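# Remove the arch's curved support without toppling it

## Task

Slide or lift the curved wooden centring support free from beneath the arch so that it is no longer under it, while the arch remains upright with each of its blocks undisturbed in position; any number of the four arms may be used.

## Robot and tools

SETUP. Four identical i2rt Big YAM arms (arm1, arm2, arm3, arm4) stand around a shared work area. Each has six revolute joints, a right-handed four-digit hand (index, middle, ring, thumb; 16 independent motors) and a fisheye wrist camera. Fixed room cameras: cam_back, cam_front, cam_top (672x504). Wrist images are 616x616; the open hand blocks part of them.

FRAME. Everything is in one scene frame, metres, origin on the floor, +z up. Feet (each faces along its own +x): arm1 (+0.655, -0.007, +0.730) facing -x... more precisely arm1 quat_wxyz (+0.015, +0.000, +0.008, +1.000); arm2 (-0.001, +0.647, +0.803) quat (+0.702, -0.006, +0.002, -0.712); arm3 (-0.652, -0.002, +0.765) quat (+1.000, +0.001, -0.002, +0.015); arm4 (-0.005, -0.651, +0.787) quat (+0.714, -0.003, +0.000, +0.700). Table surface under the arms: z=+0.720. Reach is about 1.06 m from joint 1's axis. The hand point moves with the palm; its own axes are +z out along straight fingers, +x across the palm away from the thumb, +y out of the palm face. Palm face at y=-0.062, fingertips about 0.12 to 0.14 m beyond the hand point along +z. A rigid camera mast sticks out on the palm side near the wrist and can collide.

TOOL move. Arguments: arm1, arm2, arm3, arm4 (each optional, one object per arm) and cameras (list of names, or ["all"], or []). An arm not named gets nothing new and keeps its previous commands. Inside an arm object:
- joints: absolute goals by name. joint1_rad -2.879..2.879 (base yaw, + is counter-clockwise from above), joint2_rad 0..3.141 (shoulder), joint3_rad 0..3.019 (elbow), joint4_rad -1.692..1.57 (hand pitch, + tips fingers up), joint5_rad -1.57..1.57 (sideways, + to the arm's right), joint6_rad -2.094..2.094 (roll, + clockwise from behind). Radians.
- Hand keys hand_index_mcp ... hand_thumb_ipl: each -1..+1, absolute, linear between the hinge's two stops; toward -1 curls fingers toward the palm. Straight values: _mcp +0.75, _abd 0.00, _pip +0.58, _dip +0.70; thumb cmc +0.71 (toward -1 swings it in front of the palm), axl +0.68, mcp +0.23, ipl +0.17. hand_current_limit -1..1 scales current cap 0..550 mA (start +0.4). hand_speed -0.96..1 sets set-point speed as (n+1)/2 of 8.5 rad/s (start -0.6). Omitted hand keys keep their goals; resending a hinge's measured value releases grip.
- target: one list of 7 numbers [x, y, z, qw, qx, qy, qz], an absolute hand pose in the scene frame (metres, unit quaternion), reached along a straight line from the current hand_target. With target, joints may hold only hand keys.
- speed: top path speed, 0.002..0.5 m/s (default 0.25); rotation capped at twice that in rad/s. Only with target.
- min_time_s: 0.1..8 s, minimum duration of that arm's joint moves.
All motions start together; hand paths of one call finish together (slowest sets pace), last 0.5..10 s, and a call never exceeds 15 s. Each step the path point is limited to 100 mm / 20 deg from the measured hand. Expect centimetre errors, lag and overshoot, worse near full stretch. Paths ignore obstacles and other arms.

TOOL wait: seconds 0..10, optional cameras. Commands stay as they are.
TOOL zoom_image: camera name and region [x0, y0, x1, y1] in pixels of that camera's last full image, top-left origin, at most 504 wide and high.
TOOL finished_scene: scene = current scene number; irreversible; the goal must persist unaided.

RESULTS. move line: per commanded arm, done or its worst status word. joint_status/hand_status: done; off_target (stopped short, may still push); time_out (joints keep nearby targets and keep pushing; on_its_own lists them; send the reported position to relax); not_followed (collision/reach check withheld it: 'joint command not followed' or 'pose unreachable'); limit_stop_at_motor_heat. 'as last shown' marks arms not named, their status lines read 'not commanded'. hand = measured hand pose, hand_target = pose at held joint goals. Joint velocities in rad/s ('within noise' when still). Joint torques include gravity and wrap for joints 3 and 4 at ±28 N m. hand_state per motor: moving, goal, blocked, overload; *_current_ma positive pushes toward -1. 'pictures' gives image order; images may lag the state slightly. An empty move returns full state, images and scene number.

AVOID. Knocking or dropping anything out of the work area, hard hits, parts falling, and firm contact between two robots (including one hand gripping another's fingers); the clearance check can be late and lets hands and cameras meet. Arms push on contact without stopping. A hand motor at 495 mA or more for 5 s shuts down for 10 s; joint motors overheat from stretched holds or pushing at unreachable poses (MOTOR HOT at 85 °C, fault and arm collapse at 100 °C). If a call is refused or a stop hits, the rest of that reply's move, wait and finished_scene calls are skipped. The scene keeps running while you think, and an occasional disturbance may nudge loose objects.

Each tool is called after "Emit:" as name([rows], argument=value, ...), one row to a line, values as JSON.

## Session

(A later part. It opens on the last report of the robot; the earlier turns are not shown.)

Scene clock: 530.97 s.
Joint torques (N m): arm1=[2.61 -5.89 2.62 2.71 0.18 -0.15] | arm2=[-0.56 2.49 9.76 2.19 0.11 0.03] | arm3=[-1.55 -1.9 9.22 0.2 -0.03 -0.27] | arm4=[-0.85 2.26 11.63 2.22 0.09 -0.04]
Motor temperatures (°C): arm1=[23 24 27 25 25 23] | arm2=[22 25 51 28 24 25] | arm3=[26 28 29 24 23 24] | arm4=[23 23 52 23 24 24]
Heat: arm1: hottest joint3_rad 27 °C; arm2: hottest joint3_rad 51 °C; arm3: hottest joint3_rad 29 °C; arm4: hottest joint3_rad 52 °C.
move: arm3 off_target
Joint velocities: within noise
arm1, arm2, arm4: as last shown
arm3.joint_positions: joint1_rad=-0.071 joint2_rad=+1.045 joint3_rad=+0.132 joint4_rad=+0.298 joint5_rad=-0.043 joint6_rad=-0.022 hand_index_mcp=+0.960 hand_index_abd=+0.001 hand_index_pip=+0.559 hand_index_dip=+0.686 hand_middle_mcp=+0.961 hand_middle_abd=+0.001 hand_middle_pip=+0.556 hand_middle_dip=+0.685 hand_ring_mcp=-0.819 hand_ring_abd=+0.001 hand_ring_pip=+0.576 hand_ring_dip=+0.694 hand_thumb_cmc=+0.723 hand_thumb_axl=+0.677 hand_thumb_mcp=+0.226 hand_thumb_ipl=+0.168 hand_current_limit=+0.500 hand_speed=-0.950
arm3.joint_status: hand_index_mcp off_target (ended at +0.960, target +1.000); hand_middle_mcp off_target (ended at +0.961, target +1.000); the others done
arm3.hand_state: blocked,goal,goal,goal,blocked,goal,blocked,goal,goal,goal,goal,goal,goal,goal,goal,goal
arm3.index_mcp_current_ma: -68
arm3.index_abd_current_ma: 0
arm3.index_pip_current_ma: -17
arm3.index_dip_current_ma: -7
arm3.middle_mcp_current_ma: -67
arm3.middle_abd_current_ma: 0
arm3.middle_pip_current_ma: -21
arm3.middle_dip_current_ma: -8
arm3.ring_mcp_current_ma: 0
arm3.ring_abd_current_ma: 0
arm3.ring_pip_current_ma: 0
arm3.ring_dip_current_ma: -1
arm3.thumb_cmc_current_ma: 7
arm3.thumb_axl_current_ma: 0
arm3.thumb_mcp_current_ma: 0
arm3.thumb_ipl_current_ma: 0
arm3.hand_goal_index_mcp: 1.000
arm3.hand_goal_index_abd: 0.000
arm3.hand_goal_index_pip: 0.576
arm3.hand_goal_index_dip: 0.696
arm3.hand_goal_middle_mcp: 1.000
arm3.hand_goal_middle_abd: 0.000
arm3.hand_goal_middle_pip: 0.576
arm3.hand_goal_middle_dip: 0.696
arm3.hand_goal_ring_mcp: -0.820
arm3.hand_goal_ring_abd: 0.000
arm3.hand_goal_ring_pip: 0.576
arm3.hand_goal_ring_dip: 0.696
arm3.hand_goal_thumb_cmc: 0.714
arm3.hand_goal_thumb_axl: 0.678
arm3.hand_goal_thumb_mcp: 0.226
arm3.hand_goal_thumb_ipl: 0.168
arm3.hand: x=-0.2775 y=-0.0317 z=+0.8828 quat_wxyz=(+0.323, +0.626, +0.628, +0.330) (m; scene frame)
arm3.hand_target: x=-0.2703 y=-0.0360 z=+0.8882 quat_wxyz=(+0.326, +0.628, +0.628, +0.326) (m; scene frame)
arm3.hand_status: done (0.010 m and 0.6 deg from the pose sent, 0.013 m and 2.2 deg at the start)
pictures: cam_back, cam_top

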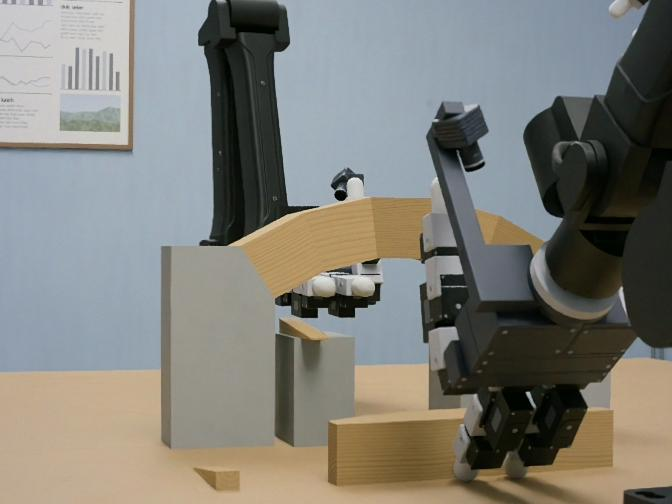

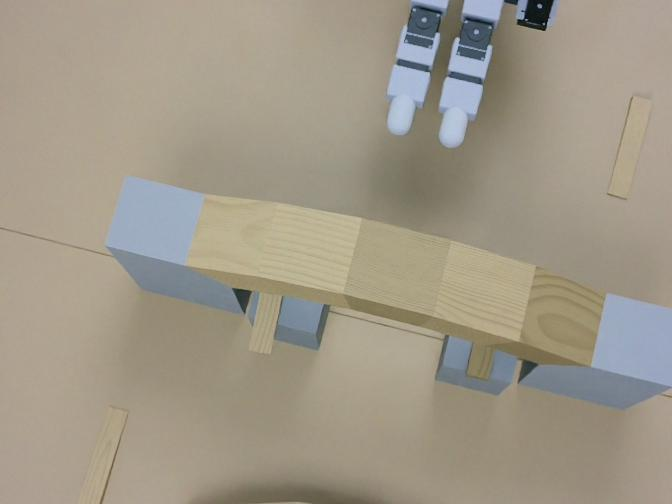

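Emit:
zoom_image(camera="cam_back", region=[320, 360, 672, 504])

Emit:
move(cameras=["arm3_cam_wrist","cam_back","cam_front"])

Scaled by 1.432 from the camera's 672x504 image, which has a finer 960x720 frame.

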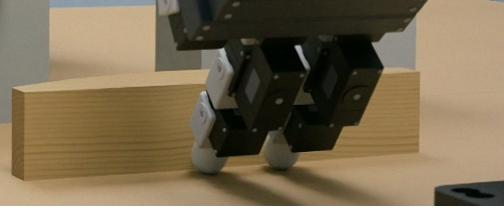

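Scene clock: 543.83 s.
Joint torques (N m): arm1=[2.61 -6.01 2.62 2.73 0.18 -0.15] | arm2=[-0.67 2.37 9.78 2.22 0.11 0.04] | arm3=[-1.44 -1.85 9.25 0.23 -0.02 -0.26] | arm4=[-0.79 2.08 11.62 2.22 0.1 -0.01]
Motor temperatures (°C): arm1=[23 24 27 25 25 23] | arm2=[22 25 51 28 24 25] | arm3=[26 28 29 24 23 24] | arm4=[23 23 52 23 24 24]
Heat: arm1: hottest joint3_rad 27 °C; arm2: hottest joint3_rad 51 °C; arm3: hottest joint3_rad 29 °C; arm4: hottest joint3_rad 52 °C.
Joint velocities: within noise
arm1.joint_positions: joint1_rad=+0.227 joint2_rad=+1.507 joint3_rad=+0.172 joint4_rad=+1.332 joint5_rad=+0.209 joint6_rad=-0.009 hand_index_mcp=+0.761 hand_index_abd=+0.001 hand_index_pip=+0.576 hand_index_dip=+0.696 hand_middle_mcp=+0.762 hand_middle_abd=+0.000 hand_middle_pip=+0.576 hand_middle_dip=+0.695 hand_ring_mcp=-0.821 hand_ring_abd=+0.002 hand_ring_pip=+0.576 hand_ring_dip=+0.694 hand_thumb_cmc=+0.723 hand_thumb_axl=+0.677 hand_thumb_mcp=+0.226 hand_thumb_ipl=+0.168 hand_current_limit=+0.700 hand_speed=-0.700
arm1.joint_status: not commanded
arm1.hand_state: goal,goal,goal,goal,goal,goal,goal,goal,goal,goal,goal,goal,goal,goal,goal,goal
arm1.index_mcp_current_ma: 9
arm1.index_abd_current_ma: 0
arm1.index_pip_current_ma: 0
arm1.index_dip_current_ma: 0
arm1.middle_mcp_current_ma: 10
arm1.middle_abd_current_ma: 0
arm1.middle_pip_current_ma: 0
arm1.middle_dip_current_ma: -1
arm1.ring_mcp_current_ma: -1
arm1.ring_abd_current_ma: 1
arm1.ring_pip_current_ma: 0
arm1.ring_dip_current_ma: -2
arm1.thumb_cmc_current_ma: 11
arm1.thumb_axl_current_ma: 0
arm1.thumb_mcp_current_ma: 0
arm1.thumb_ipl_current_ma: 0
arm1.hand_goal_index_mcp: 0.754
arm1.hand_goal_index_abd: 0.000
arm1.hand_goal_index_pip: 0.576
arm1.hand_goal_index_dip: 0.696
arm1.hand_goal_middle_mcp: 0.754
arm1.hand_goal_middle_abd: 0.000
arm1.hand_goal_middle_pip: 0.576
arm1.hand_goal_middle_dip: 0.696
arm1.hand_goal_ring_mcp: -0.820
arm1.hand_goal_ring_abd: 0.000
arm1.hand_goal_ring_pip: 0.576
arm1.hand_goal_ring_dip: 0.696
arm1.hand_goal_thumb_cmc: 0.714
arm1.hand_goal_thumb_axl: 0.678
arm1.hand_goal_thumb_mcp: 0.226
arm1.hand_goal_thumb_ipl: 0.168
arm1.hand: x=+0.2567 y=-0.0242 z=+0.9566 quat_wxyz=(-0.498, -0.496, +0.505, +0.501) (m; scene frame)
arm1.hand_target: x=+0.2600 y=-0.0298 z=+0.9649 quat_wxyz=(-0.506, -0.493, +0.494, +0.506) (m; scene frame)
arm1.hand_status: not commanded
arm2.joint_positions: joint1_rad=-0.424 joint2_rad=+0.625 joint3_rad=+1.380 joint4_rad=-1.167 joint5_rad=+0.021 joint6_rad=+1.113 hand_index_mcp=+0.755 hand_index_abd=+0.001 hand_index_pip=+0.577 hand_index_dip=+0.696 hand_middle_mcp=+0.755 hand_middle_abd=+0.001 hand_middle_pip=+0.577 hand_middle_dip=+0.696 hand_ring_mcp=+0.755 hand_ring_abd=+0.001 hand_ring_pip=+0.577 hand_ring_dip=+0.696 hand_thumb_cmc=+0.715 hand_thumb_axl=+0.677 hand_thumb_mcp=+0.226 hand_thumb_ipl=+0.168 hand_current_limit=+0.400 hand_speed=-0.600
arm2.joint_status: not commanded
arm2.hand_state: goal,goal,goal,goal,goal,goal,goal,goal,goal,goal,goal,goal,goal,goal,goal,goal
arm2.index_mcp_current_ma: 0
arm2.index_abd_current_ma: 0
arm2.index_pip_current_ma: 0
arm2.index_dip_current_ma: 0
arm2.middle_mcp_current_ma: 0
arm2.middle_abd_current_ma: 0
arm2.middle_pip_current_ma: 0
arm2.middle_dip_current_ma: 0
arm2.ring_mcp_current_ma: 0
arm2.ring_abd_current_ma: 0
arm2.ring_pip_current_ma: 0
arm2.ring_dip_current_ma: 0
arm2.thumb_cmc_current_ma: 0
arm2.thumb_axl_current_ma: 0
arm2.thumb_mcp_current_ma: 0
arm2.thumb_ipl_current_ma: 0
arm2.hand_goal_index_mcp: 0.754
arm2.hand_goal_index_abd: 0.000
arm2.hand_goal_index_pip: 0.576
arm2.hand_goal_index_dip: 0.696
arm2.hand_goal_middle_mcp: 0.754
arm2.hand_goal_middle_abd: 0.000
arm2.hand_goal_middle_pip: 0.576
arm2.hand_goal_middle_dip: 0.696
arm2.hand_goal_ring_mcp: 0.754
arm2.hand_goal_ring_abd: 0.000
arm2.hand_goal_ring_pip: 0.576
arm2.hand_goal_ring_dip: 0.696
arm2.hand_goal_thumb_cmc: 0.714
arm2.hand_goal_thumb_axl: 0.678
arm2.hand_goal_thumb_mcp: 0.226
arm2.hand_goal_thumb_ipl: 0.168
arm2.hand: x=-0.1886 y=+0.4486 z=+1.3925 quat_wxyz=(+0.525, +0.593, -0.587, +0.171) (m; scene frame)
arm2.hand_target: x=-0.1869 y=+0.4521 z=+1.4041 quat_wxyz=(+0.534, +0.588, -0.582, +0.175) (m; scene frame)
arm2.hand_status: not commanded
arm3.joint_positions: joint1_rad=-0.071 joint2_rad=+1.045 joint3_rad=+0.132 joint4_rad=+0.298 joint5_rad=-0.043 joint6_rad=-0.022 hand_index_mcp=+0.960 hand_index_abd=+0.001 hand_index_pip=+0.559 hand_index_dip=+0.686 hand_middle_mcp=+0.961 hand_middle_abd=+0.001 hand_middle_pip=+0.556 hand_middle_dip=+0.685 hand_ring_mcp=-0.819 hand_ring_abd=+0.001 hand_ring_pip=+0.576 hand_ring_dip=+0.694 hand_thumb_cmc=+0.723 hand_thumb_axl=+0.677 hand_thumb_mcp=+0.226 hand_thumb_ipl=+0.168 hand_current_limit=+0.500 hand_speed=-0.950
arm3.joint_status: hand_index_mcp off_target (ended at +0.960, target +1.000); hand_middle_mcp off_target (ended at +0.961, target +1.000); the others done
arm3.hand_state: blocked,goal,goal,goal,blocked,goal,blocked,goal,goal,goal,goal,goal,goal,goal,goal,goal
arm3.index_mcp_current_ma: -68
arm3.index_abd_current_ma: 0
arm3.index_pip_current_ma: -17
arm3.index_dip_current_ma: -7
arm3.middle_mcp_current_ma: -67
arm3.middle_abd_current_ma: 0
arm3.middle_pip_current_ma: -21
arm3.middle_dip_current_ma: -8
arm3.ring_mcp_current_ma: 0
arm3.ring_abd_current_ma: 0
arm3.ring_pip_current_ma: 0
arm3.ring_dip_current_ma: -1
arm3.thumb_cmc_current_ma: 7
arm3.thumb_axl_current_ma: 0
arm3.thumb_mcp_current_ma: 0
arm3.thumb_ipl_current_ma: 0
arm3.hand_goal_index_mcp: 1.000
arm3.hand_goal_index_abd: 0.000
arm3.hand_goal_index_pip: 0.576
arm3.hand_goal_index_dip: 0.696
arm3.hand_goal_middle_mcp: 1.000
arm3.hand_goal_middle_abd: 0.000
arm3.hand_goal_middle_pip: 0.576
arm3.hand_goal_middle_dip: 0.696
arm3.hand_goal_ring_mcp: -0.820
arm3.hand_goal_ring_abd: 0.000
arm3.hand_goal_ring_pip: 0.576
arm3.hand_goal_ring_dip: 0.696
arm3.hand_goal_thumb_cmc: 0.714
arm3.hand_goal_thumb_axl: 0.678
arm3.hand_goal_thumb_mcp: 0.226
arm3.hand_goal_thumb_ipl: 0.168
arm3.hand: x=-0.2775 y=-0.0317 z=+0.8828 quat_wxyz=(+0.323, +0.626, +0.628, +0.330) (m; scene frame)
arm3.hand_target: x=-0.2703 y=-0.0360 z=+0.8882 quat_wxyz=(+0.326, +0.628, +0.628, +0.326) (m; scene frame)
arm3.hand_status: done (0.010 m and 0.6 deg from the pose sent, 0.013 m and 2.2 deg at the start)
arm4.joint_positions: joint1_rad=-0.645 joint2_rad=+0.632 joint3_rad=+1.316 joint4_rad=-1.349 joint5_rad=+0.066 joint6_rad=+1.131 hand_index_mcp=+0.754 hand_index_abd=+0.000 hand_index_pip=+0.577 hand_index_dip=+0.696 hand_middle_mcp=+0.754 hand_middle_abd=+0.000 hand_middle_pip=+0.577 hand_middle_dip=+0.696 hand_ring_mcp=+0.754 hand_ring_abd=+0.000 hand_ring_pip=+0.577 hand_ring_dip=+0.696 hand_thumb_cmc=+0.714 hand_thumb_axl=+0.677 hand_thumb_mcp=+0.225 hand_thumb_ipl=+0.168 hand_current_limit=+0.400 hand_speed=-0.600
arm4.joint_status: not commanded
arm4.hand_state: goal,goal,goal,goal,goal,goal,goal,goal,goal,goal,goal,goal,goal,goal,goal,goal
arm4.index_mcp_current_ma: 0
arm4.index_abd_current_ma: 0
arm4.index_pip_current_ma: 2
arm4.index_dip_current_ma: 0
arm4.middle_mcp_current_ma: 0
arm4.middle_abd_current_ma: 0
arm4.middle_pip_current_ma: 2
arm4.middle_dip_current_ma: 0
arm4.ring_mcp_current_ma: 0
arm4.ring_abd_current_ma: 0
arm4.ring_pip_current_ma: 2
arm4.ring_dip_current_ma: 0
arm4.thumb_cmc_current_ma: 1
arm4.thumb_axl_current_ma: -2
arm4.thumb_mcp_current_ma: -2
arm4.thumb_ipl_current_ma: -1
arm4.hand_goal_index_mcp: 0.754
arm4.hand_goal_index_abd: 0.000
arm4.hand_goal_index_pip: 0.576
arm4.hand_goal_index_dip: 0.696
arm4.hand_goal_middle_mcp: 0.754
arm4.hand_goal_middle_abd: 0.000
arm4.hand_goal_middle_pip: 0.576
arm4.hand_goal_middle_dip: 0.696
arm4.hand_goal_ring_mcp: 0.754
arm4.hand_goal_ring_abd: 0.000
arm4.hand_goal_ring_pip: 0.576
arm4.hand_goal_ring_dip: 0.696
arm4.hand_goal_thumb_cmc: 0.714
arm4.hand_goal_thumb_axl: 0.678
arm4.hand_goal_thumb_mcp: 0.226
arm4.hand_goal_thumb_ipl: 0.168
arm4.hand: x=+0.2259 y=-0.5104 z=+1.3005 quat_wxyz=(-0.070, +0.711, +0.550, +0.432) (m; scene frame)
arm4.hand_target: x=+0.2246 y=-0.5120 z=+1.3144 quat_wxyz=(-0.073, +0.706, +0.545, +0.446) (m; scene frame)
arm4.hand_status: not commanded
pictures: arm3_cam_wrist, cam_back, cam_front
camera_calibration:
arm3_cam_wrist: T_world_to_cam=[[0.358965, -0.814341, 0.456062, -0.288791], [-0.91669, -0.399515, 0.00815362, -0.326826], [0.175564, -0.420994, -0.889911, 0.942187], [0, 0, 0, 1]] pos_world=[-0.361346, 0.0309092, 0.972834]

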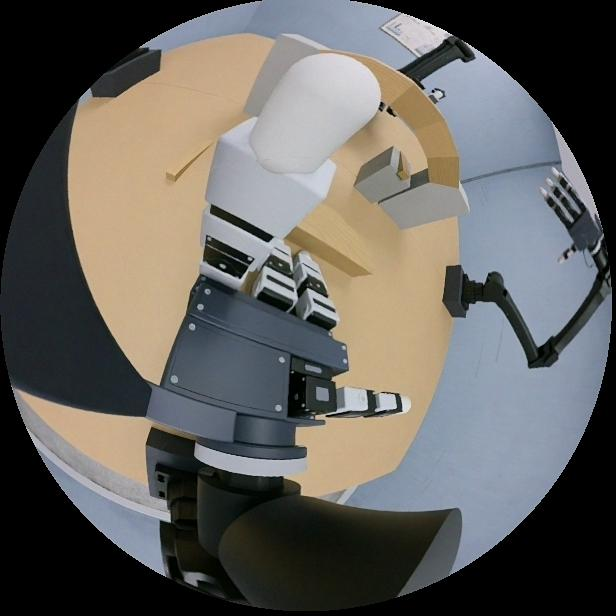

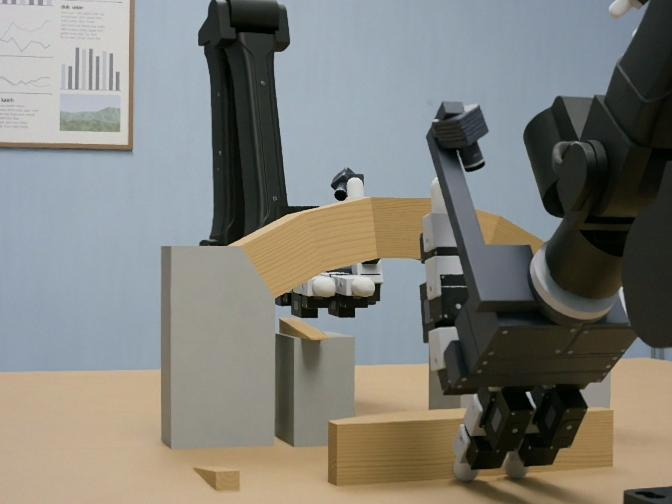

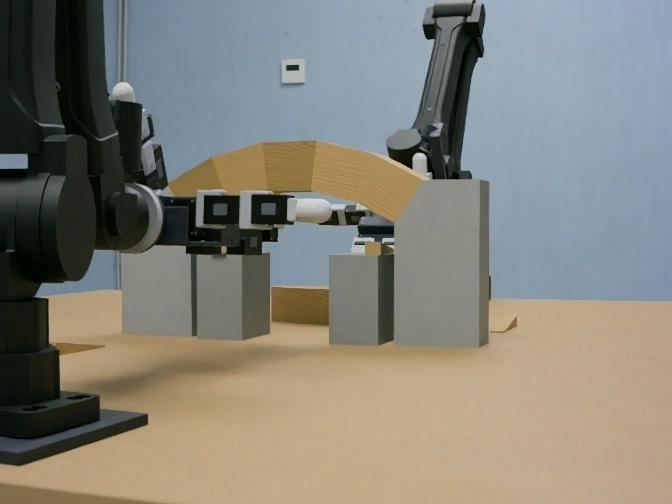

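Emit:
move(arm3={"target": [-0.325, -0.033, 0.925, 0.3255, 0.6277, 0.6277, 0.3255], "speed": 0.1}, cameras=["cam_back","cam_front","cam_top"])

Scene clock: 549.00 s.
Joint torques (N m): arm1=[2.67 -5.95 2.65 2.74 0.17 -0.15] | arm2=[-0.5 2.49 9.8 2.21 0.11 0.04] | arm3=[-1.49 1.2 10.28 0.9 0 -0.26] | arm4=[-0.44 2.14 11.7 2.19 0.07 -0.02]
Motor temperatures (°C): arm1=[23 24 26 25 25 23] | arm2=[22 25 51 28 24 25] | arm3=[26 28 29 24 23 24] | arm4=[23 23 52 23 24 24]
Heat: arm1: hottest joint3_rad 26 °C; arm2: hottest joint3_rad 51 °C; arm3: hottest joint3_rad 29 °C; arm4: hottest joint3_rad 52 °C.
move: arm3 done
Joint velocities: within noise
arm1, arm2, arm4: as last shown
arm3.joint_positions: joint1_rad=-0.071 joint2_rad=+0.492 joint3_rad=+0.124 joint4_rad=-0.240 joint5_rad=-0.043 joint6_rad=-0.022 hand_index_mcp=+1.000 hand_index_abd=+0.001 hand_index_pip=+0.575 hand_index_dip=+0.693 hand_middle_mcp=+1.000 hand_middle_abd=+0.001 hand_middle_pip=+0.575 hand_middle_dip=+0.694 hand_ring_mcp=-0.819 hand_ring_abd=+0.001 hand_ring_pip=+0.576 hand_ring_dip=+0.694 hand_thumb_cmc=+0.723 hand_thumb_axl=+0.677 hand_thumb_mcp=+0.225 hand_thumb_ipl=+0.168 hand_current_limit=+0.500 hand_speed=-0.950
arm3.joint_status: not commanded
arm3.hand_state: goal,goal,goal,goal,goal,goal,goal,goal,goal,goal,goal,goal,goal,goal,goal,goal
arm3.index_mcp_current_ma: 0
arm3.index_abd_current_ma: 0
arm3.index_pip_current_ma: 0
arm3.index_dip_current_ma: -1
arm3.middle_mcp_current_ma: 0
arm3.middle_abd_current_ma: 0
arm3.middle_pip_current_ma: 0
arm3.middle_dip_current_ma: -1
arm3.ring_mcp_current_ma: 0
arm3.ring_abd_current_ma: 0
arm3.ring_pip_current_ma: 0
arm3.ring_dip_current_ma: -1
arm3.thumb_cmc_current_ma: 7
arm3.thumb_axl_current_ma: 0
arm3.thumb_mcp_current_ma: 0
arm3.thumb_ipl_current_ma: 0
arm3.hand_goal_index_mcp: 1.000
arm3.hand_goal_index_abd: 0.000
arm3.hand_goal_index_pip: 0.576
arm3.hand_goal_index_dip: 0.696
arm3.hand_goal_middle_mcp: 1.000
arm3.hand_goal_middle_abd: 0.000
arm3.hand_goal_middle_pip: 0.576
arm3.hand_goal_middle_dip: 0.696
arm3.hand_goal_ring_mcp: -0.820
arm3.hand_goal_ring_abd: 0.000
arm3.hand_goal_ring_pip: 0.576
arm3.hand_goal_ring_dip: 0.696
arm3.hand_goal_thumb_cmc: 0.714
arm3.hand_goal_thumb_axl: 0.678
arm3.hand_goal_thumb_mcp: 0.226
arm3.hand_goal_thumb_ipl: 0.168
arm3.on_its_own: hand_index_mcp moved +0.040 to your old target +1.000; hand_middle_mcp moved +0.039 to your old target +1.000
arm3.hand: x=-0.3248 y=-0.0298 z=+0.9263 quat_wxyz=(+0.325, +0.625, +0.627, +0.332) (m; scene frame)
arm3.hand_target: x=-0.3250 y=-0.0330 z=+0.9250 quat_wxyz=(+0.326, +0.628, +0.628, +0.326) (m; scene frame)
arm3.hand_status: done (0.003 m and 0.8 deg from the pose sent, 0.064 m and 0.6 deg at the start)
pictures: cam_back, cam_front, cam_top

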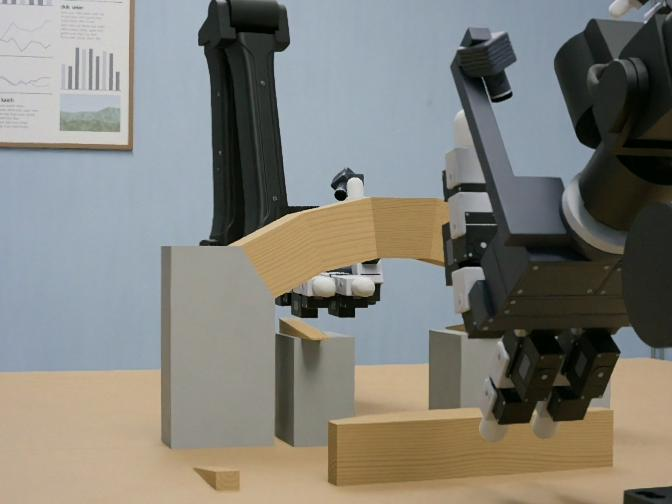

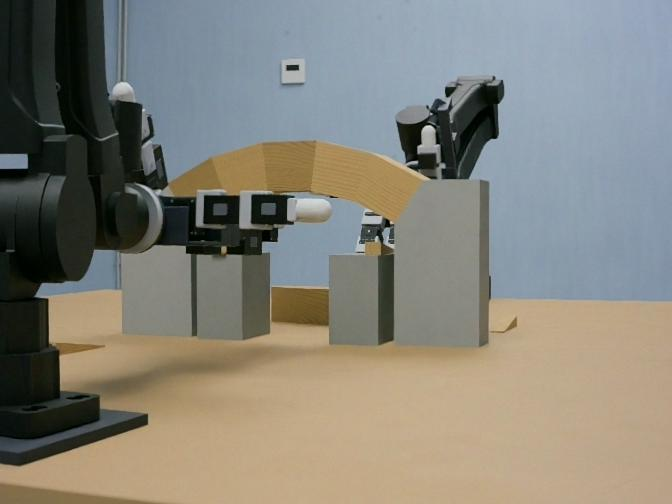

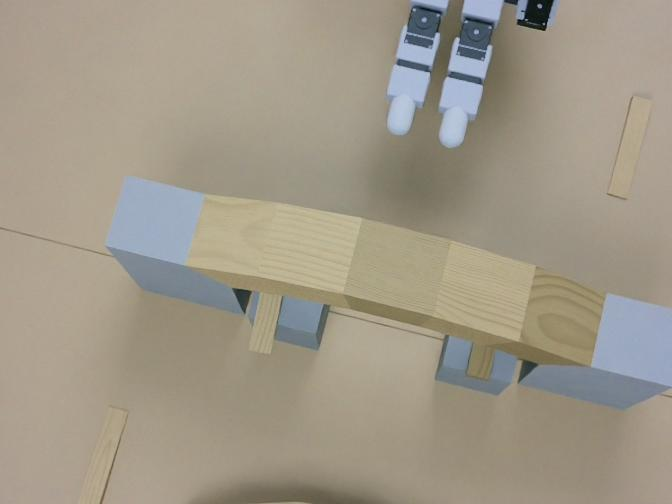

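Emit:
finished_scene(scene=2)

The scene is finished: the task was done.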